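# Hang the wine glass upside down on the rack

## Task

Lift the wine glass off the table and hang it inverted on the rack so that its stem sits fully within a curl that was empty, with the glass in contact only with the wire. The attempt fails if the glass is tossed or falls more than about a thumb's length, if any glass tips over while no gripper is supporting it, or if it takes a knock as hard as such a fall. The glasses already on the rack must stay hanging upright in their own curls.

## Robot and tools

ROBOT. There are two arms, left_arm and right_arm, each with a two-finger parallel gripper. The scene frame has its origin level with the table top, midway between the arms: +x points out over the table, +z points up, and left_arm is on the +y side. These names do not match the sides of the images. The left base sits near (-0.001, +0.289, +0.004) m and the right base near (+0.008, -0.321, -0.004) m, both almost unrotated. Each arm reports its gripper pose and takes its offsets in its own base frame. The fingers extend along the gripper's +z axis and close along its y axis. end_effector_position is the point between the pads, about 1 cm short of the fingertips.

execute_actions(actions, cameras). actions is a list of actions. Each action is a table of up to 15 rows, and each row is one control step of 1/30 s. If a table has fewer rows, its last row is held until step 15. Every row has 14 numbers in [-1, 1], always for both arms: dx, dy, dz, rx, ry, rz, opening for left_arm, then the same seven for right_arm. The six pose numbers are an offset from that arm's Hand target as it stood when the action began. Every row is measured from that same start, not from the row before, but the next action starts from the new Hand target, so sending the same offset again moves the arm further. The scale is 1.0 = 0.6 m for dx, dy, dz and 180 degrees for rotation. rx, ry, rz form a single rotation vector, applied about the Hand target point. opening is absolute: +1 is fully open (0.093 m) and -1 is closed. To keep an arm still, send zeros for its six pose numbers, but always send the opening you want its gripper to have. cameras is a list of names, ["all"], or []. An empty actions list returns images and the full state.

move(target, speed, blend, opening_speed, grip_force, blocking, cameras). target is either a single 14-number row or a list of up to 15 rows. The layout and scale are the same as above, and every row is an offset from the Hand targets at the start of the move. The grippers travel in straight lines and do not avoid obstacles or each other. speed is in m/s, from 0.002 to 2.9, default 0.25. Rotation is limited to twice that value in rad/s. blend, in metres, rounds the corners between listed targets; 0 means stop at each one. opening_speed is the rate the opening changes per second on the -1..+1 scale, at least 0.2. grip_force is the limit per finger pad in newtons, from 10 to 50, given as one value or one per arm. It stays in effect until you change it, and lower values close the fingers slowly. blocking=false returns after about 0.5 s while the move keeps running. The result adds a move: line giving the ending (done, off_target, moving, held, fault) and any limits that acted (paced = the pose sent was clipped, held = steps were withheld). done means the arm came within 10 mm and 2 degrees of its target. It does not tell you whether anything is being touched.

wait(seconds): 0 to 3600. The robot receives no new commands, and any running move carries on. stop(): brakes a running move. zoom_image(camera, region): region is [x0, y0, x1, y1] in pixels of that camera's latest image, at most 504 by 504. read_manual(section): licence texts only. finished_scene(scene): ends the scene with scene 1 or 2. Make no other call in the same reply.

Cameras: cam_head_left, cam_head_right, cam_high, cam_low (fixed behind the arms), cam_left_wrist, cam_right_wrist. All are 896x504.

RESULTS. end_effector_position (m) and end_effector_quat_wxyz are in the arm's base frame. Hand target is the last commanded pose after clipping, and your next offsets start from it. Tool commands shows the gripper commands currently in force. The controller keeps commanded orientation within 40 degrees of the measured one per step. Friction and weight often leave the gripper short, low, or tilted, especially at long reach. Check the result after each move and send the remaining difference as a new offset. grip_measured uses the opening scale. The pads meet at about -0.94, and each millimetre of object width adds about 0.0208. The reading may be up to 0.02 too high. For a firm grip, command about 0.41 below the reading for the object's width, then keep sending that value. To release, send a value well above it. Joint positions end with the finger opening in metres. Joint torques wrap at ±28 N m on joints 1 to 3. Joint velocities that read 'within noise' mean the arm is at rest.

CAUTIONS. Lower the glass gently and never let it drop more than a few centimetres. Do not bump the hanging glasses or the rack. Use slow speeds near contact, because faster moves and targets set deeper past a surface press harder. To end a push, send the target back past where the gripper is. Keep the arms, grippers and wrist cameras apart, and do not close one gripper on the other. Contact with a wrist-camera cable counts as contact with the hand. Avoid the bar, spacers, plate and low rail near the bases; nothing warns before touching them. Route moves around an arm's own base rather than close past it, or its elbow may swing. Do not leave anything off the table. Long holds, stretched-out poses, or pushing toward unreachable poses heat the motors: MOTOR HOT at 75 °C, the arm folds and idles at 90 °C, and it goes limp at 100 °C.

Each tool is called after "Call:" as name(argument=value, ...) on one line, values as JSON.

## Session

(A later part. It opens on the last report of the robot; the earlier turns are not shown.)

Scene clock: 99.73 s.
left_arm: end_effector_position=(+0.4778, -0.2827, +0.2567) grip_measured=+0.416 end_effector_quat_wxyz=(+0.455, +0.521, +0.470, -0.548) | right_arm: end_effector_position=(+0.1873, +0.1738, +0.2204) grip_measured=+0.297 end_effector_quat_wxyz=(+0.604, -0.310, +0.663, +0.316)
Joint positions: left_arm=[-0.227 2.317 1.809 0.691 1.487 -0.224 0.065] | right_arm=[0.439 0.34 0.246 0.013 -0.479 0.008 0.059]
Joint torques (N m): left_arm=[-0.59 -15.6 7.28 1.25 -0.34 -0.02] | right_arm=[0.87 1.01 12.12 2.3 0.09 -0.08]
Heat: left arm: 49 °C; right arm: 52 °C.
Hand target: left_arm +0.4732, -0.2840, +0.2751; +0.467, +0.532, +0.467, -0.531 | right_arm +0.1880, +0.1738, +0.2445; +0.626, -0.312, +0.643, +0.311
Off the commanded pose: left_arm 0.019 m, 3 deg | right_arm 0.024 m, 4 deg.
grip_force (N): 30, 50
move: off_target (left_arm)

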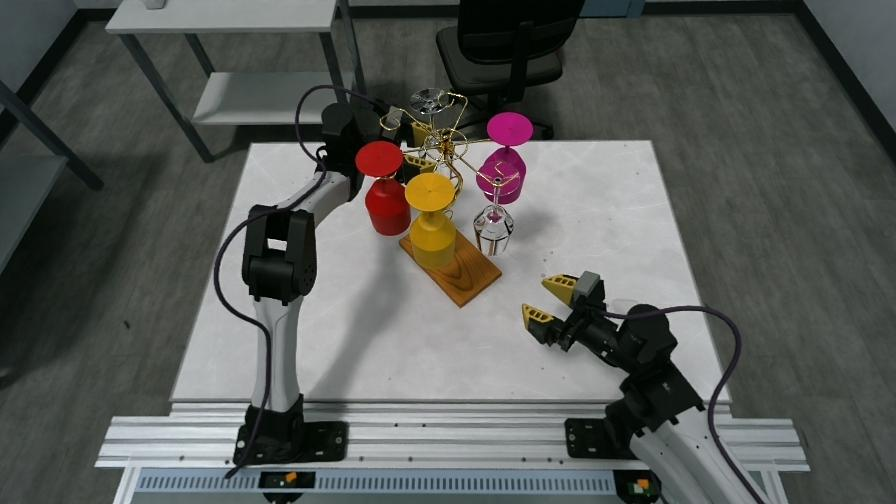

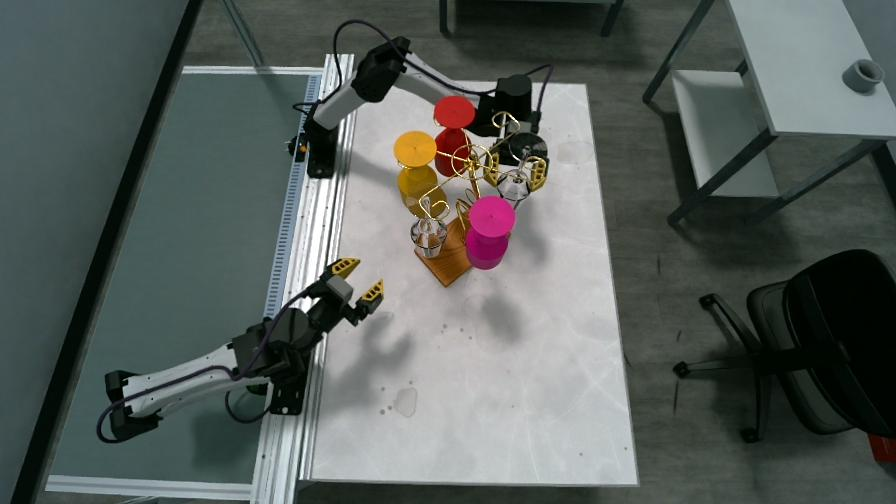

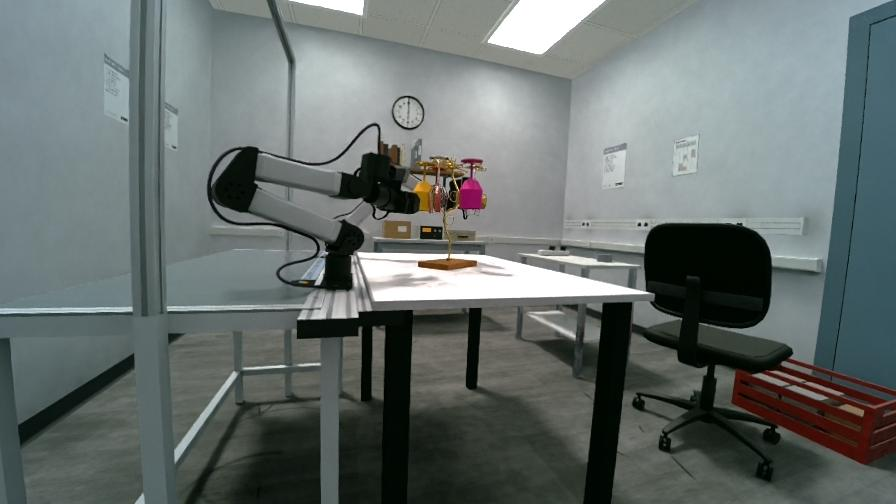

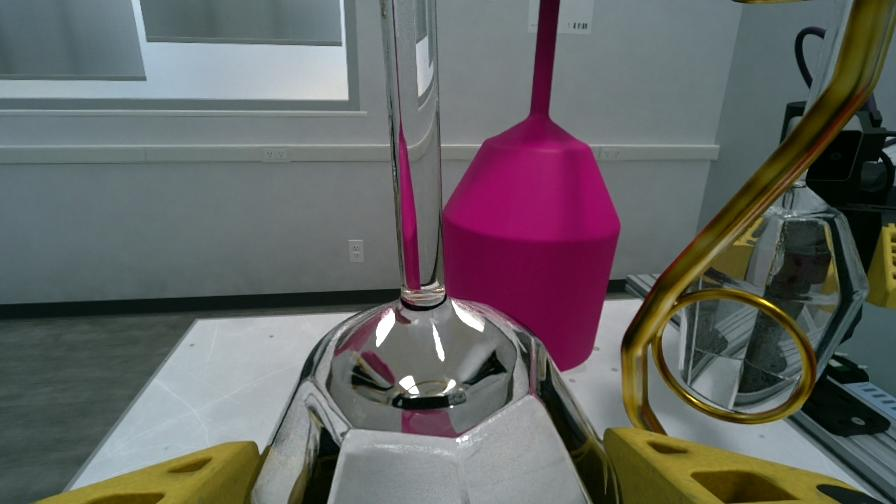

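Call:
move(target=[0,0,0.022,0,0,-0.02,0,0,0,0,0,0,0,0.3], cameras=["cam_head_left","cam_high","cam_low","cam_left_wrist"], speed=0.05)

Call:
zoom_image(camera="cam_high", region=[460, 60, 580, 200])

Call:
zoom_image(camera="cam_low", region=[420, 140, 500, 220])

Call:
zoom_image(camera="cam_head_left", region=[380, 70, 500, 190])

Scene clock: 101.57 s.
left_arm: end_effector_position=(+0.4753, -0.2826, +0.2673) grip_measured=+0.416 end_effector_quat_wxyz=(+0.431, +0.525, +0.471, -0.563) | right_arm: end_effector_position=(+0.1873, +0.1738, +0.2204) grip_measured=+0.297 end_effector_quat_wxyz=(+0.604, -0.310, +0.663, +0.316)
Joint positions: left_arm=[-0.227 2.317 1.875 0.572 1.529 -0.207 0.065] | right_arm=[0.439 0.34 0.246 0.013 -0.479 0.008 0.059]
Joint torques (N m): left_arm=[-0.57 -13.71 11.14 1.41 -0.1 0.01] | right_arm=[0.88 1.05 12.1 2.29 0.09 -0.08]
Heat: left arm: 52 °C; right arm: 52 °C.
Hand target: left_arm +0.4732, -0.2840, +0.2883; +0.450, +0.546, +0.450, -0.545 | right_arm +0.1880, +0.1738, +0.2445; +0.626, -0.312, +0.643, +0.311
Off the commanded pose: left_arm 0.021 m, 5 deg | right_arm 0.024 m, 4 deg.
grip_force (N): 30, 50
move: off_target (left_arm)

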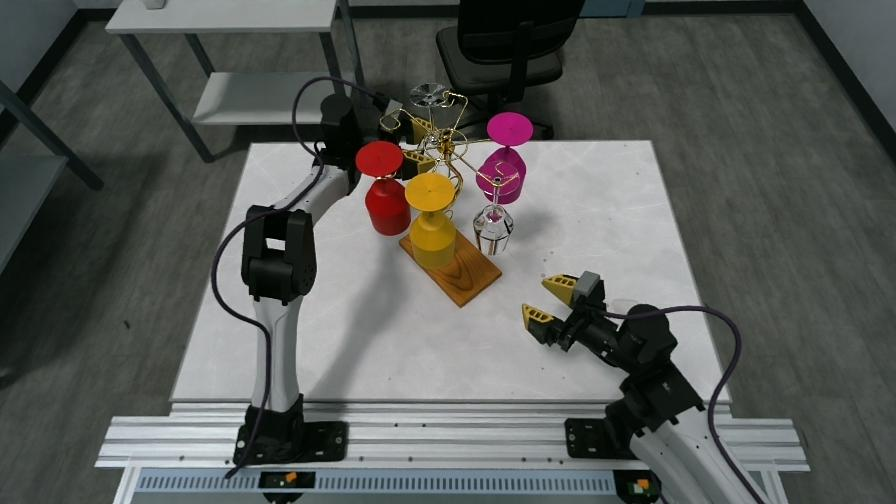

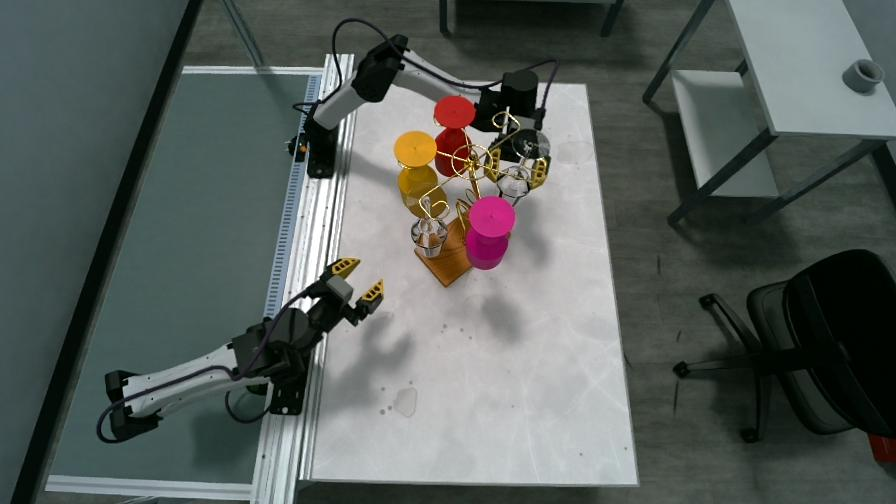

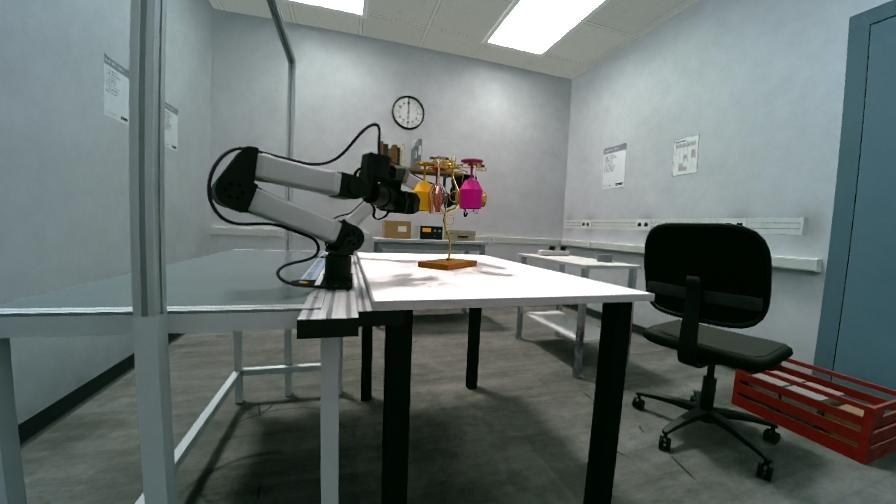

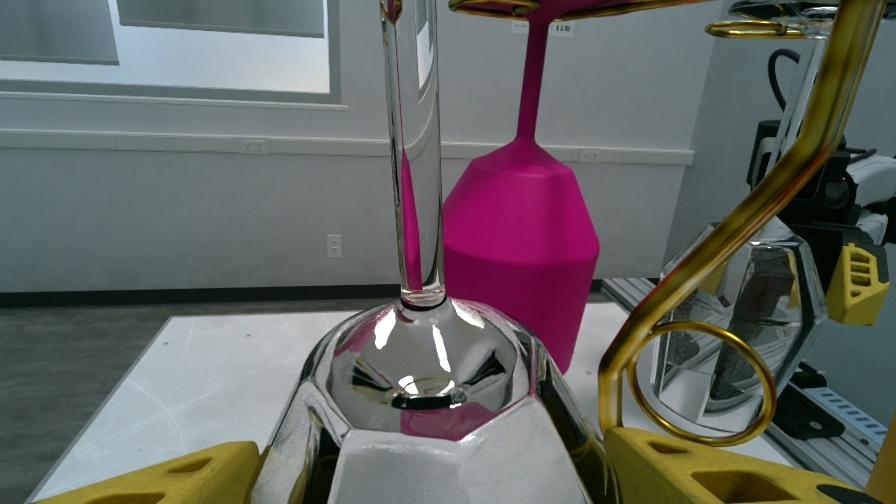

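Scaled by 3.600 from the camera's image (finer frame: 1280x720).

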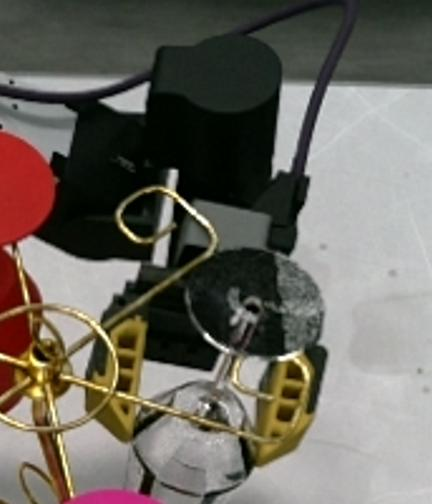

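Scaled by 6.300 from the camera's image (finer frame: 1280x720).

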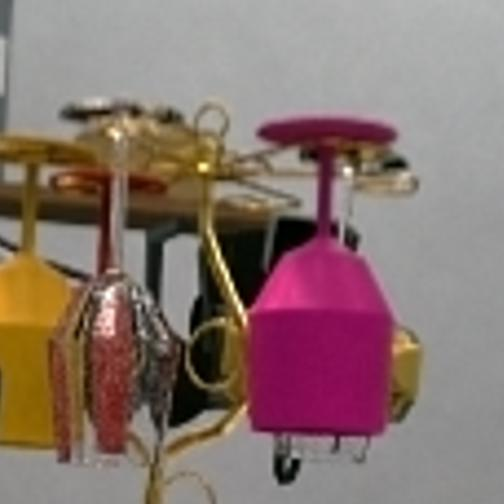

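Scaled by 4.200 from the camera's image (finer frame: 1280x720).

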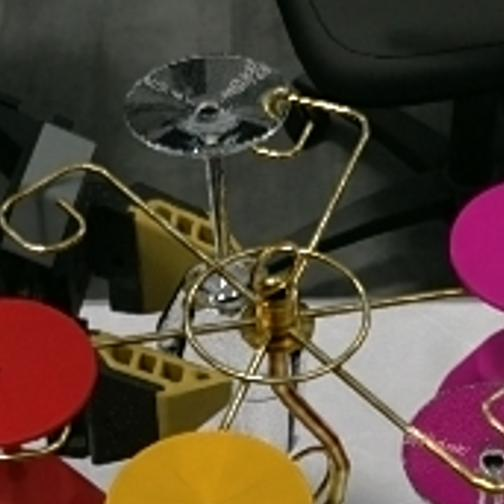

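Call:
move(target=[-0.035,-0.070,0.003,0,0,0,0,0,0,0,0,0,0,0.3], cameras=["cam_head_left","cam_high","cam_low","cam_left_wrist"], speed=0.06)

Call:
zoom_image(camera="cam_high", region=[480, 110, 570, 200])

Call:
zoom_image(camera="cam_low", region=[420, 140, 500, 220])

Call:
zoom_image(camera="cam_head_left", region=[380, 70, 500, 190])

Scene clock: 103.77 s.
left_arm: end_effector_position=(+0.4574, -0.3256, +0.2654) grip_measured=+0.416 end_effector_quat_wxyz=(+0.431, +0.534, +0.463, -0.561) | right_arm: end_effector_position=(+0.1873, +0.1738, +0.2204) grip_measured=+0.297 end_effector_quat_wxyz=(+0.604, -0.310, +0.663, +0.316)
Joint positions: left_arm=[-0.316 2.294 1.865 0.446 1.455 -0.076 0.065] | right_arm=[0.439 0.34 0.246 0.013 -0.479 0.008 0.059]
Joint torques (N m): left_arm=[-0.98 -15.87 8.65 1.38 -0.13 -0.03] | right_arm=[0.85 0.99 12.12 2.29 0.07 -0.07]
Heat: left arm: 55 °C; right arm: 52 °C.
Hand target: left_arm +0.4522, -0.3260, +0.2902; +0.450, +0.546, +0.450, -0.545 | right_arm +0.1880, +0.1738, +0.2445; +0.626, -0.312, +0.643, +0.311
Off the commanded pose: left_arm 0.025 m, 3 deg | right_arm 0.024 m, 4 deg.
grip_force (N): 30, 50
move: off_target (left_arm)

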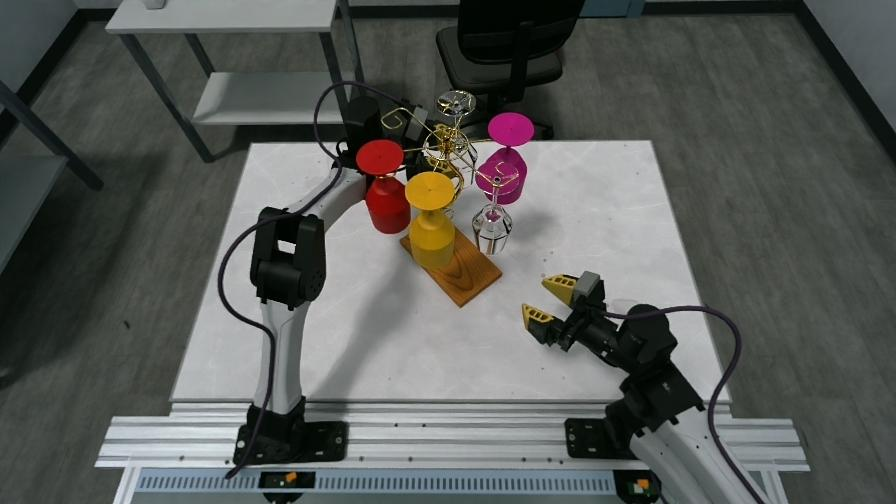

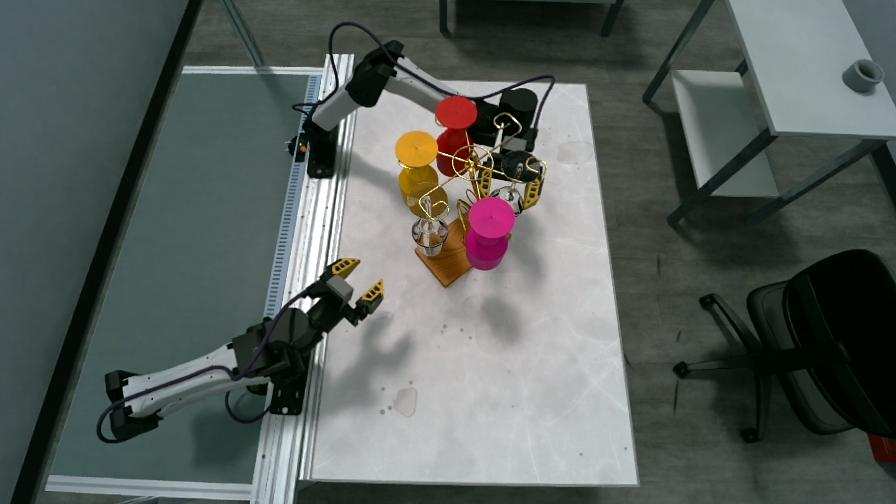

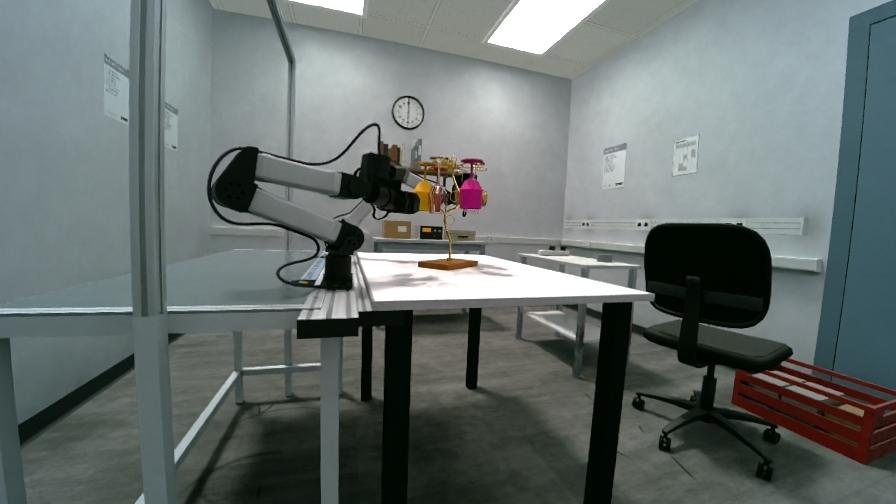

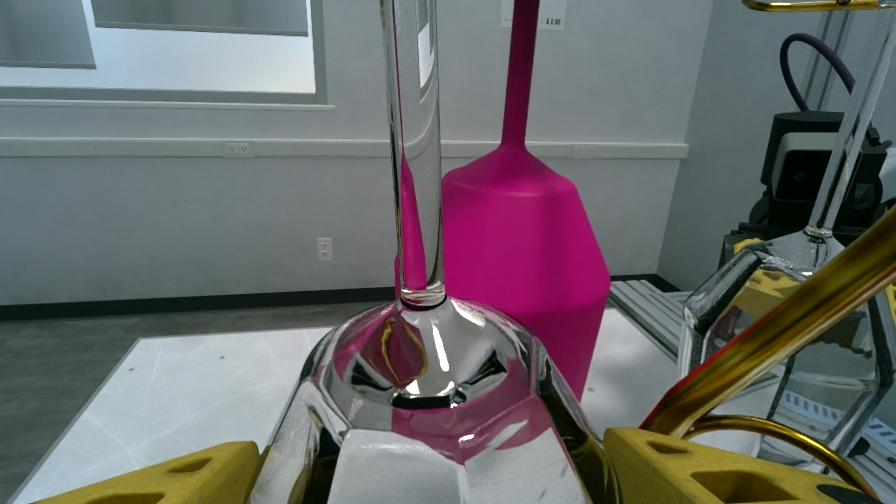

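Scaled by 5.600 from the camera's image (finer frame: 1280x720).

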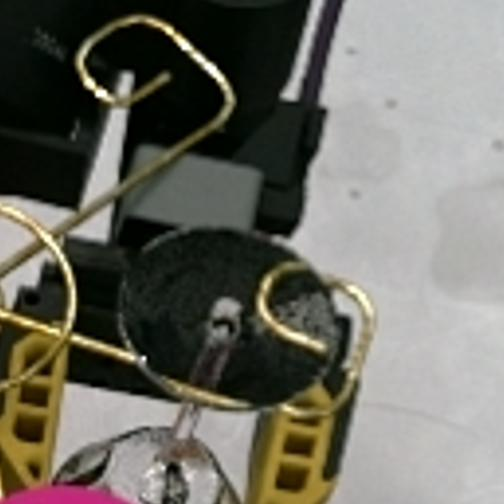

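Scaled by 6.300 from the camera's image (finer frame: 1280x720).

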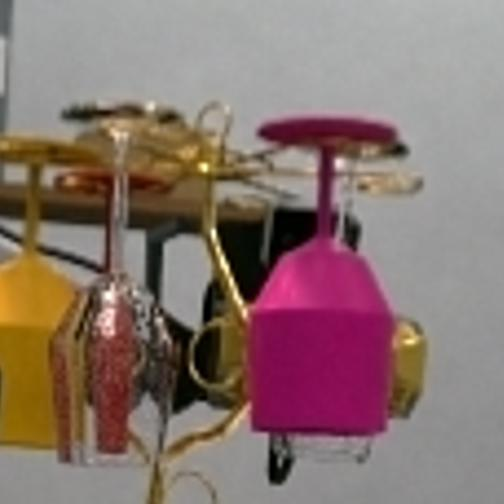

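Scaled by 4.200 from the camera's image (finer frame: 1280x720).

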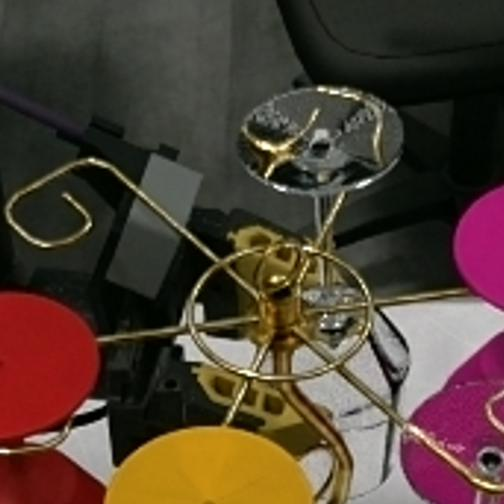

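Call:
move(target=[0.035,-0.0255,0,0,0,0,0,0,0,0,0,0,0,0.3], cameras=["cam_head_left","cam_high","cam_low","cam_left_wrist"], speed=0.05)

Call:
zoom_image(camera="cam_high", region=[480, 110, 570, 200])

Call:
zoom_image(camera="cam_low", region=[420, 140, 500, 220])

Call:
zoom_image(camera="cam_head_left", region=[380, 70, 500, 190])

Scene clock: 105.83 s.
left_arm: end_effector_position=(+0.4721, -0.3375, +0.2673) grip_measured=+0.416 end_effector_quat_wxyz=(+0.425, +0.529, +0.473, -0.562) | right_arm: end_effector_position=(+0.1873, +0.1738, +0.2204) grip_measured=+0.297 end_effector_quat_wxyz=(+0.604, -0.310, +0.663, +0.316)
Joint positions: left_arm=[-0.329 2.366 2.023 0.287 1.436 -0.028 0.065] | right_arm=[0.439 0.34 0.246 0.013 -0.479 0.008 0.059]
Joint torques (N m): left_arm=[-0.92 -13.52 12.48 1.64 -0.05 -0.1] | right_arm=[0.88 0.98 12.05 2.32 0.09 -0.08]
Heat: left arm: 56 °C; right arm: 52 °C.
Hand target: left_arm +0.4731, -0.3413, +0.2901; +0.449, +0.546, +0.450, -0.545 | right_arm +0.1880, +0.1738, +0.2445; +0.626, -0.312, +0.643, +0.311
Off the commanded pose: left_arm 0.023 m, 5 deg | right_arm 0.024 m, 4 deg.
grip_force (N): 30, 50
move: off_target (left_arm)

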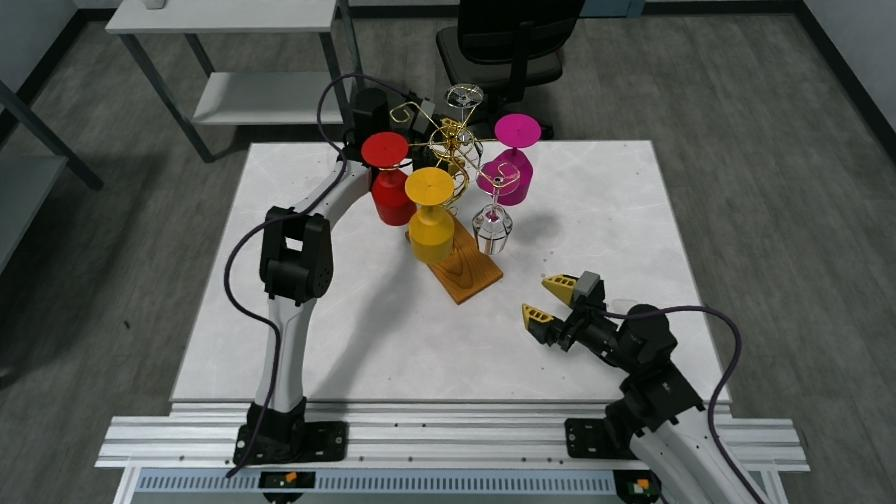

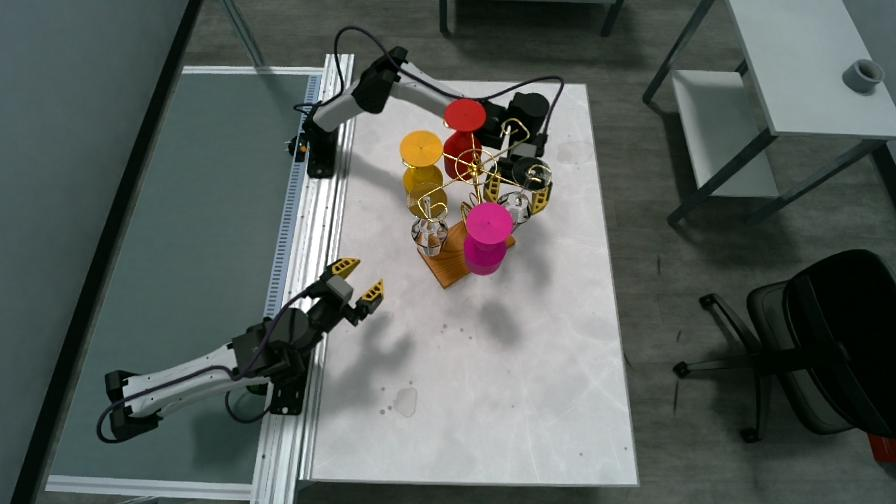

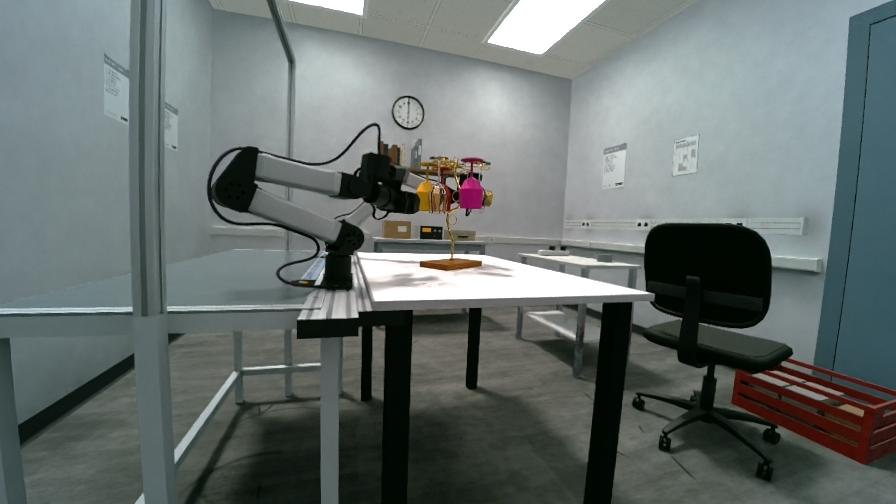

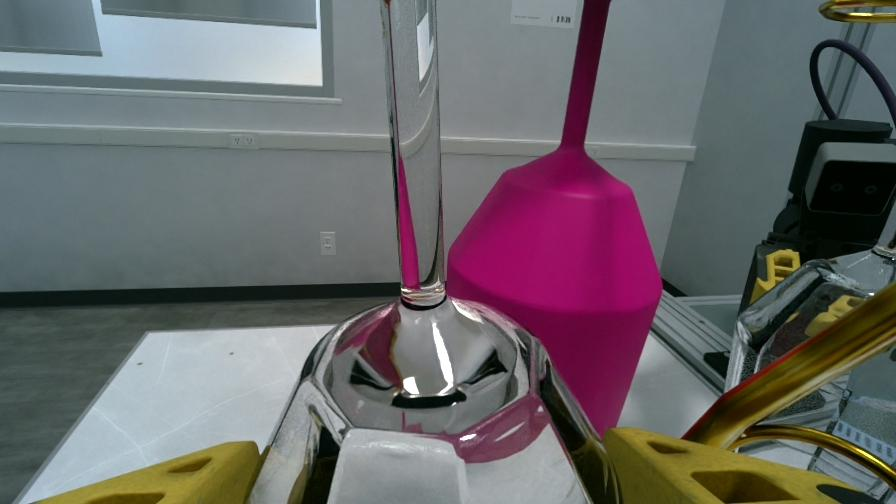

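Scaled by 5.600 from the camera's image (finer frame: 1280x720).

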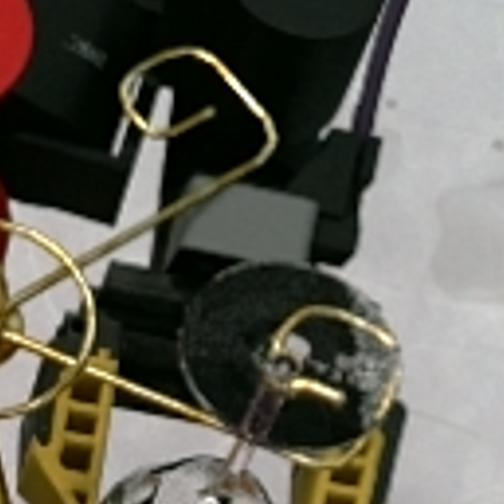

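Scaled by 6.300 from the camera's image (finer frame: 1280x720).

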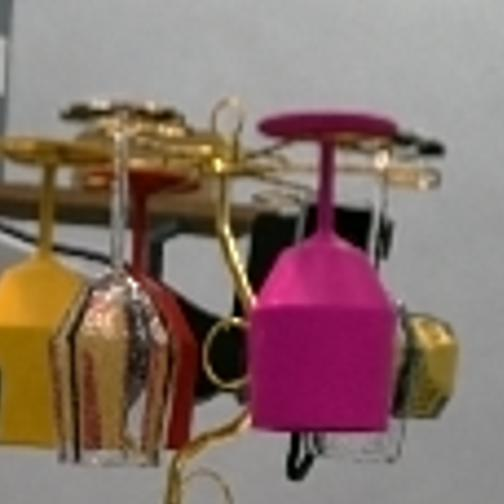

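Scaled by 4.200 from the camera's image (finer frame: 1280x720).

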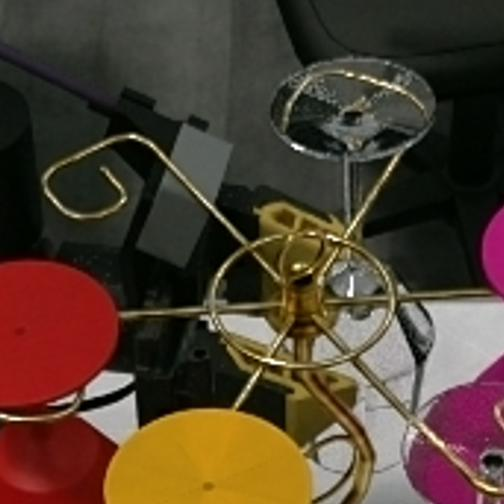

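Call:
move(target=[[-0.018,0,0.005,0,0,0,0,0,0,0,0,0,0,0.3],[-0.018,-0.02,0.005,0,0,0,0,0,0,0,0,0,0,0.3]], cameras=["cam_head_left","cam_high","cam_low","cam_left_wrist"], speed=0.04)

Call:
zoom_image(camera="cam_high", region=[490, 110, 560, 200])

Call:
zoom_image(camera="cam_head_left", region=[390, 70, 500, 180])

Call:
zoom_image(camera="cam_low", region=[420, 140, 500, 220])

Scene clock: 108.00 s.
left_arm: end_effector_position=(+0.4659, -0.3506, +0.2648) grip_measured=+0.416 end_effector_quat_wxyz=(+0.427, +0.536, +0.467, -0.559) | right_arm: end_effector_position=(+0.1873, +0.1738, +0.2204) grip_measured=+0.297 end_effector_quat_wxyz=(+0.604, -0.310, +0.663, +0.316)
Joint positions: left_arm=[-0.356 2.366 2.018 0.281 1.417 0.001 0.065] | right_arm=[0.439 0.34 0.246 0.013 -0.479 0.008 0.059]
Joint torques (N m): left_arm=[-0.9 -15.86 10.3 1.43 -0.2 -0.14] | right_arm=[0.81 0.95 12.15 2.3 0.07 -0.07]
Heat: left arm: 57 °C; right arm: 52 °C.
Hand target: left_arm +0.4623, -0.3533, +0.2932; +0.450, +0.546, +0.450, -0.545 | right_arm +0.1880, +0.1738, +0.2445; +0.626, -0.312, +0.643, +0.311
Off the commanded pose: left_arm 0.029 m, 4 deg | right_arm 0.024 m, 4 deg.
grip_force (N): 30, 50
move: off_target (left_arm)

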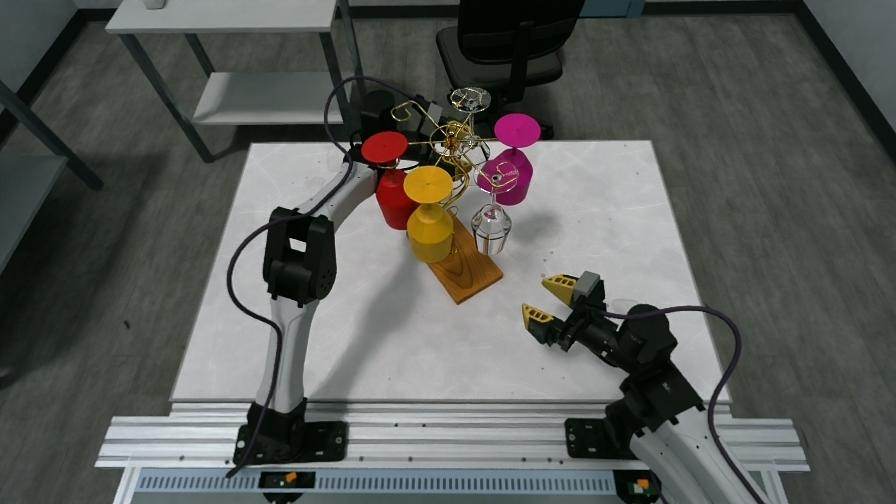

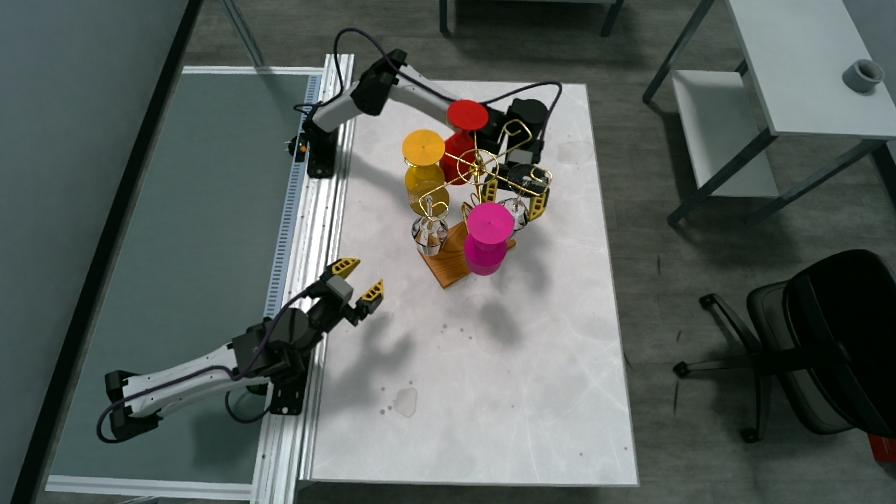

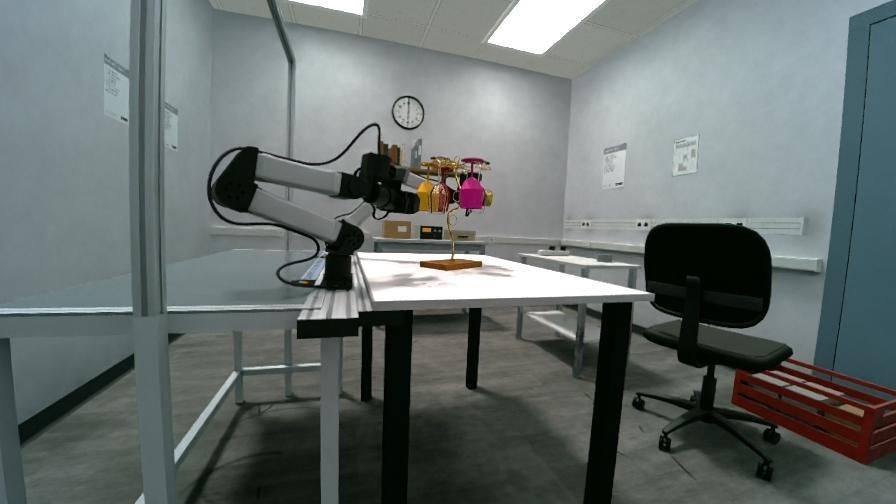

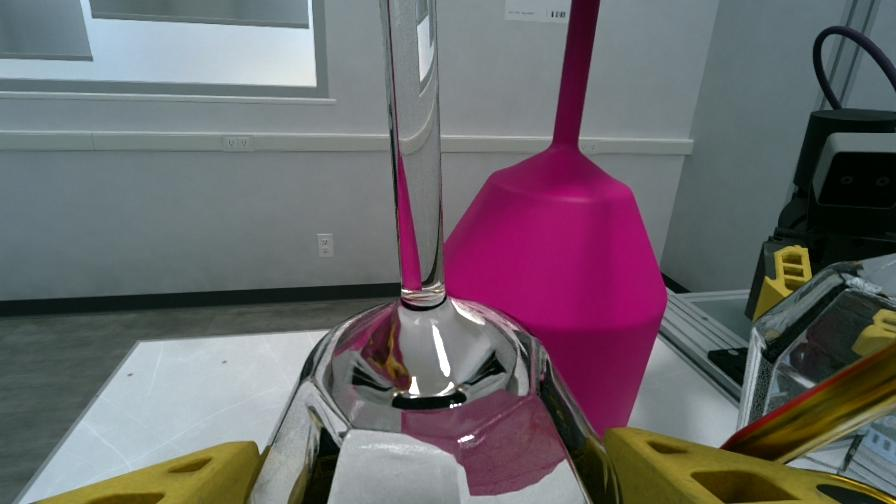

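Scaled by 5.600 from the camera's image (finer frame: 1280x720).

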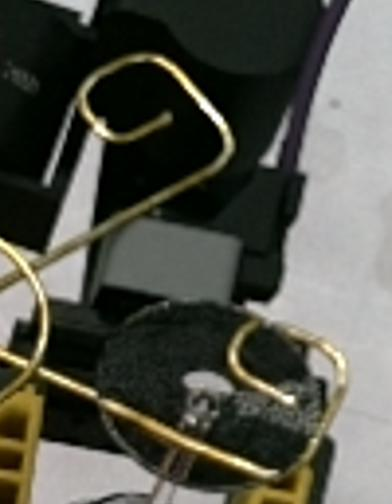

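Scaled by 4.582 from the camera's image (finer frame: 1280x720).

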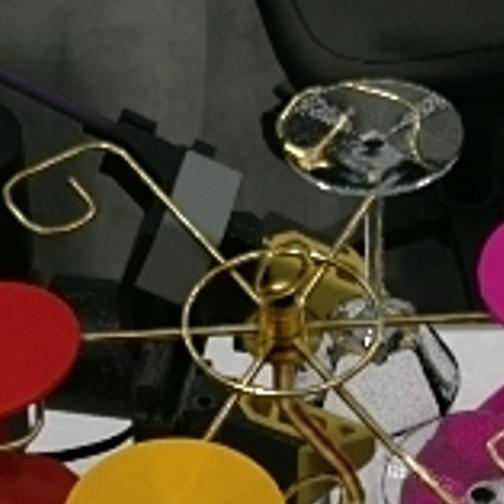

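Scaled by 6.300 from the camera's image (finer frame: 1280x720).

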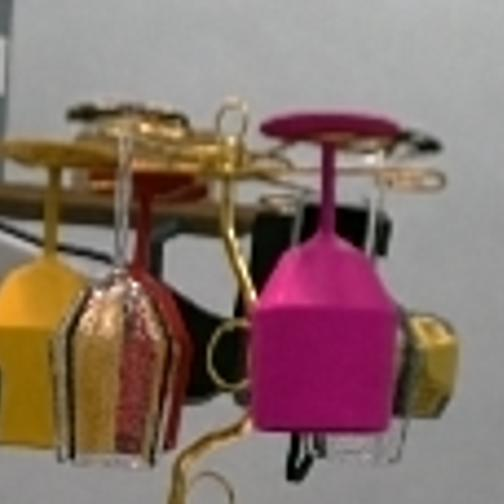

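Call:
move(target=[0.042,-0.009,0.004,0,0,0,0,0,0,0,0,0,0,0.3], cameras=["cam_head_left","cam_high","cam_low"], speed=0.04)

Call:
zoom_image(camera="cam_high", region=[490, 110, 560, 200])

Call:
zoom_image(camera="cam_head_left", region=[390, 70, 500, 180])

Call:
zoom_image(camera="cam_low", region=[420, 140, 500, 220])

Scene clock: 110.07 s.
left_arm: end_effector_position=(+0.4866, -0.3584, +0.2655) grip_measured=+0.416 end_effector_quat_wxyz=(+0.420, +0.530, +0.476, -0.562) | right_arm: end_effector_position=(+0.1873, +0.1738, +0.2204) grip_measured=+0.297 end_effector_quat_wxyz=(+0.604, -0.310, +0.663, +0.316)
Joint positions: left_arm=[-0.356 2.482 2.242 0.139 1.411 0.01 0.065] | right_arm=[0.439 0.34 0.246 0.013 -0.479 0.008 0.059]
Joint torques (N m): left_arm=[-0.31 -14.72 13.14 1.76 0 -0.21] | right_arm=[0.85 0.95 12.1 2.3 0.09 -0.08]
Heat: left arm: 58 °C; right arm: 52 °C.
Hand target: left_arm +0.4875, -0.3587, +0.2957; +0.450, +0.546, +0.450, -0.545 | right_arm +0.1880, +0.1738, +0.2445; +0.626, -0.312, +0.643, +0.311
Off the commanded pose: left_arm 0.030 m, 5 deg | right_arm 0.024 m, 4 deg.
grip_force (N): 30, 50
move: off_target (left_arm)

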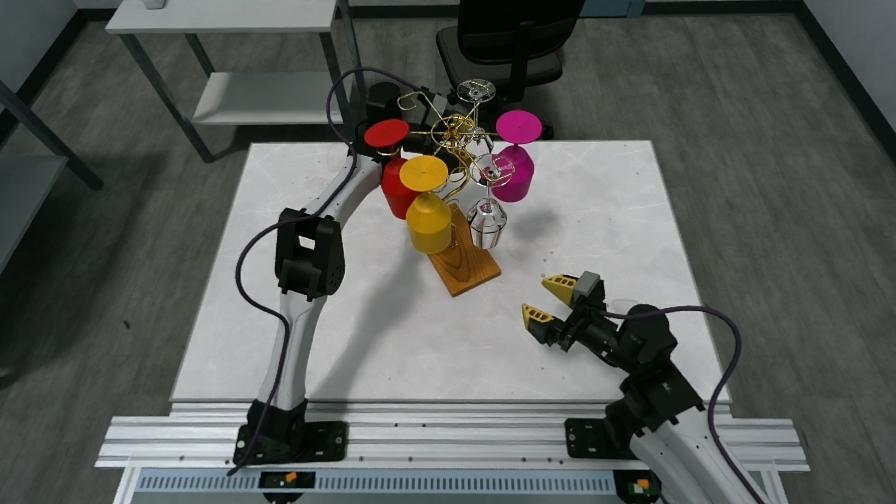

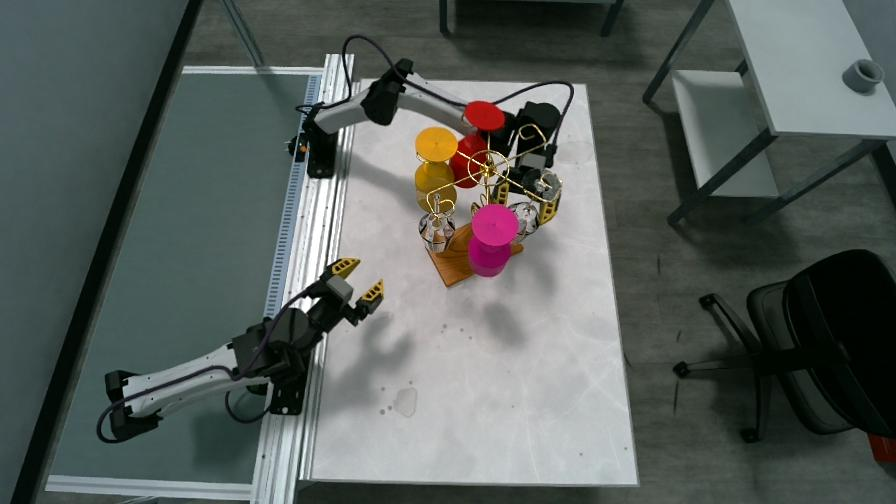

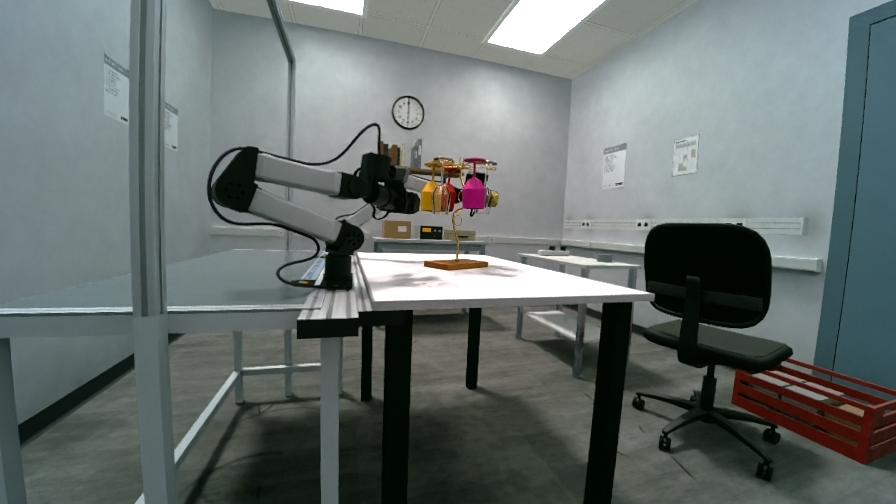

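Scaled by 5.600 from the camera's image (finer frame: 1280x720).

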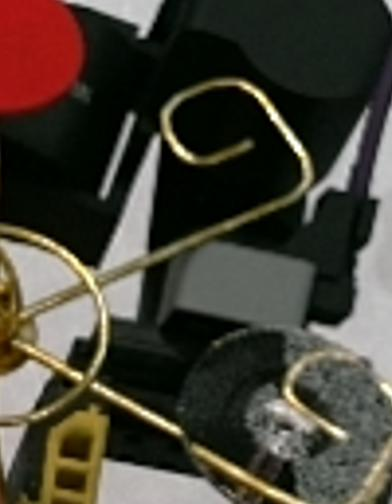

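Scaled by 4.582 from the camera's image (finer frame: 1280x720).

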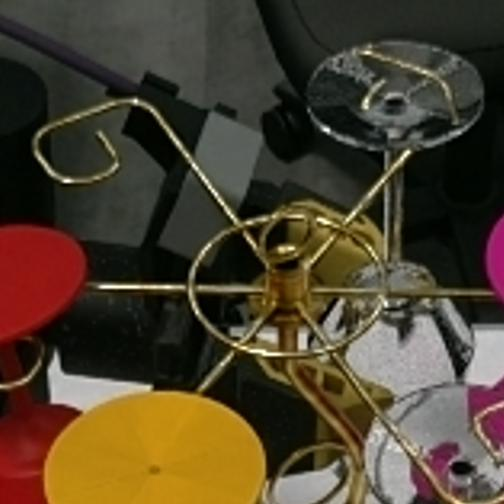

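Scaled by 6.300 from the camera's image (finer frame: 1280x720).

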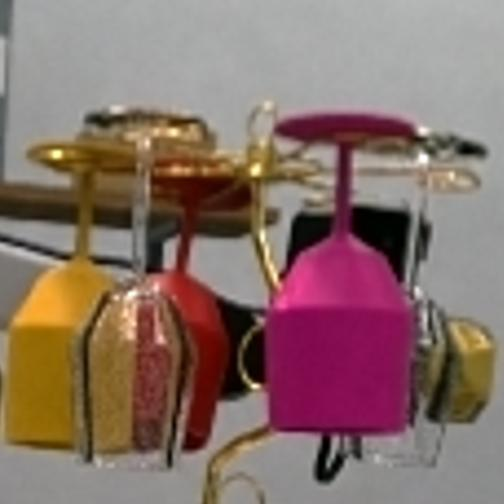

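Call:
zoom_image(camera="cam_head_left", region=[330, 60, 490, 240])

Call:
zoom_image(camera="cam_high", region=[430, 70, 580, 230])

Scaled by 2.800 from the camera's image (finer frame: 1280x720).

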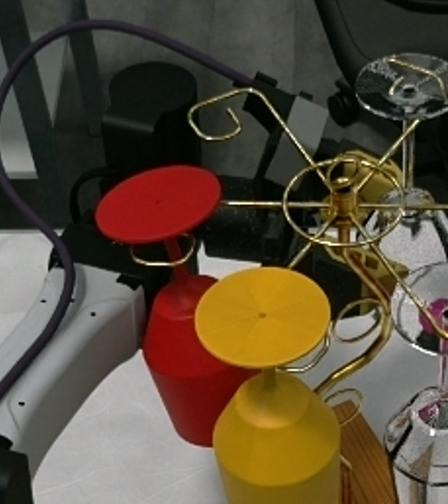

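Scaled by 3.150 from the camera's image (finer frame: 1280x720).

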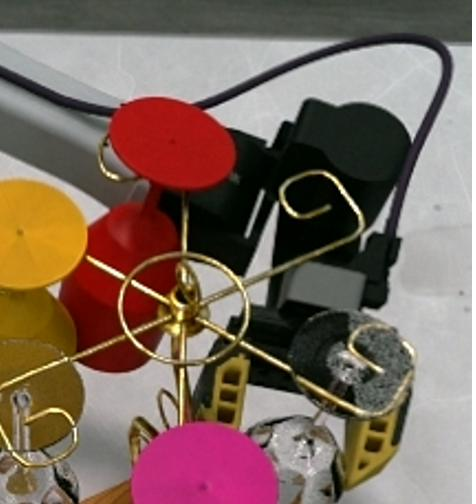

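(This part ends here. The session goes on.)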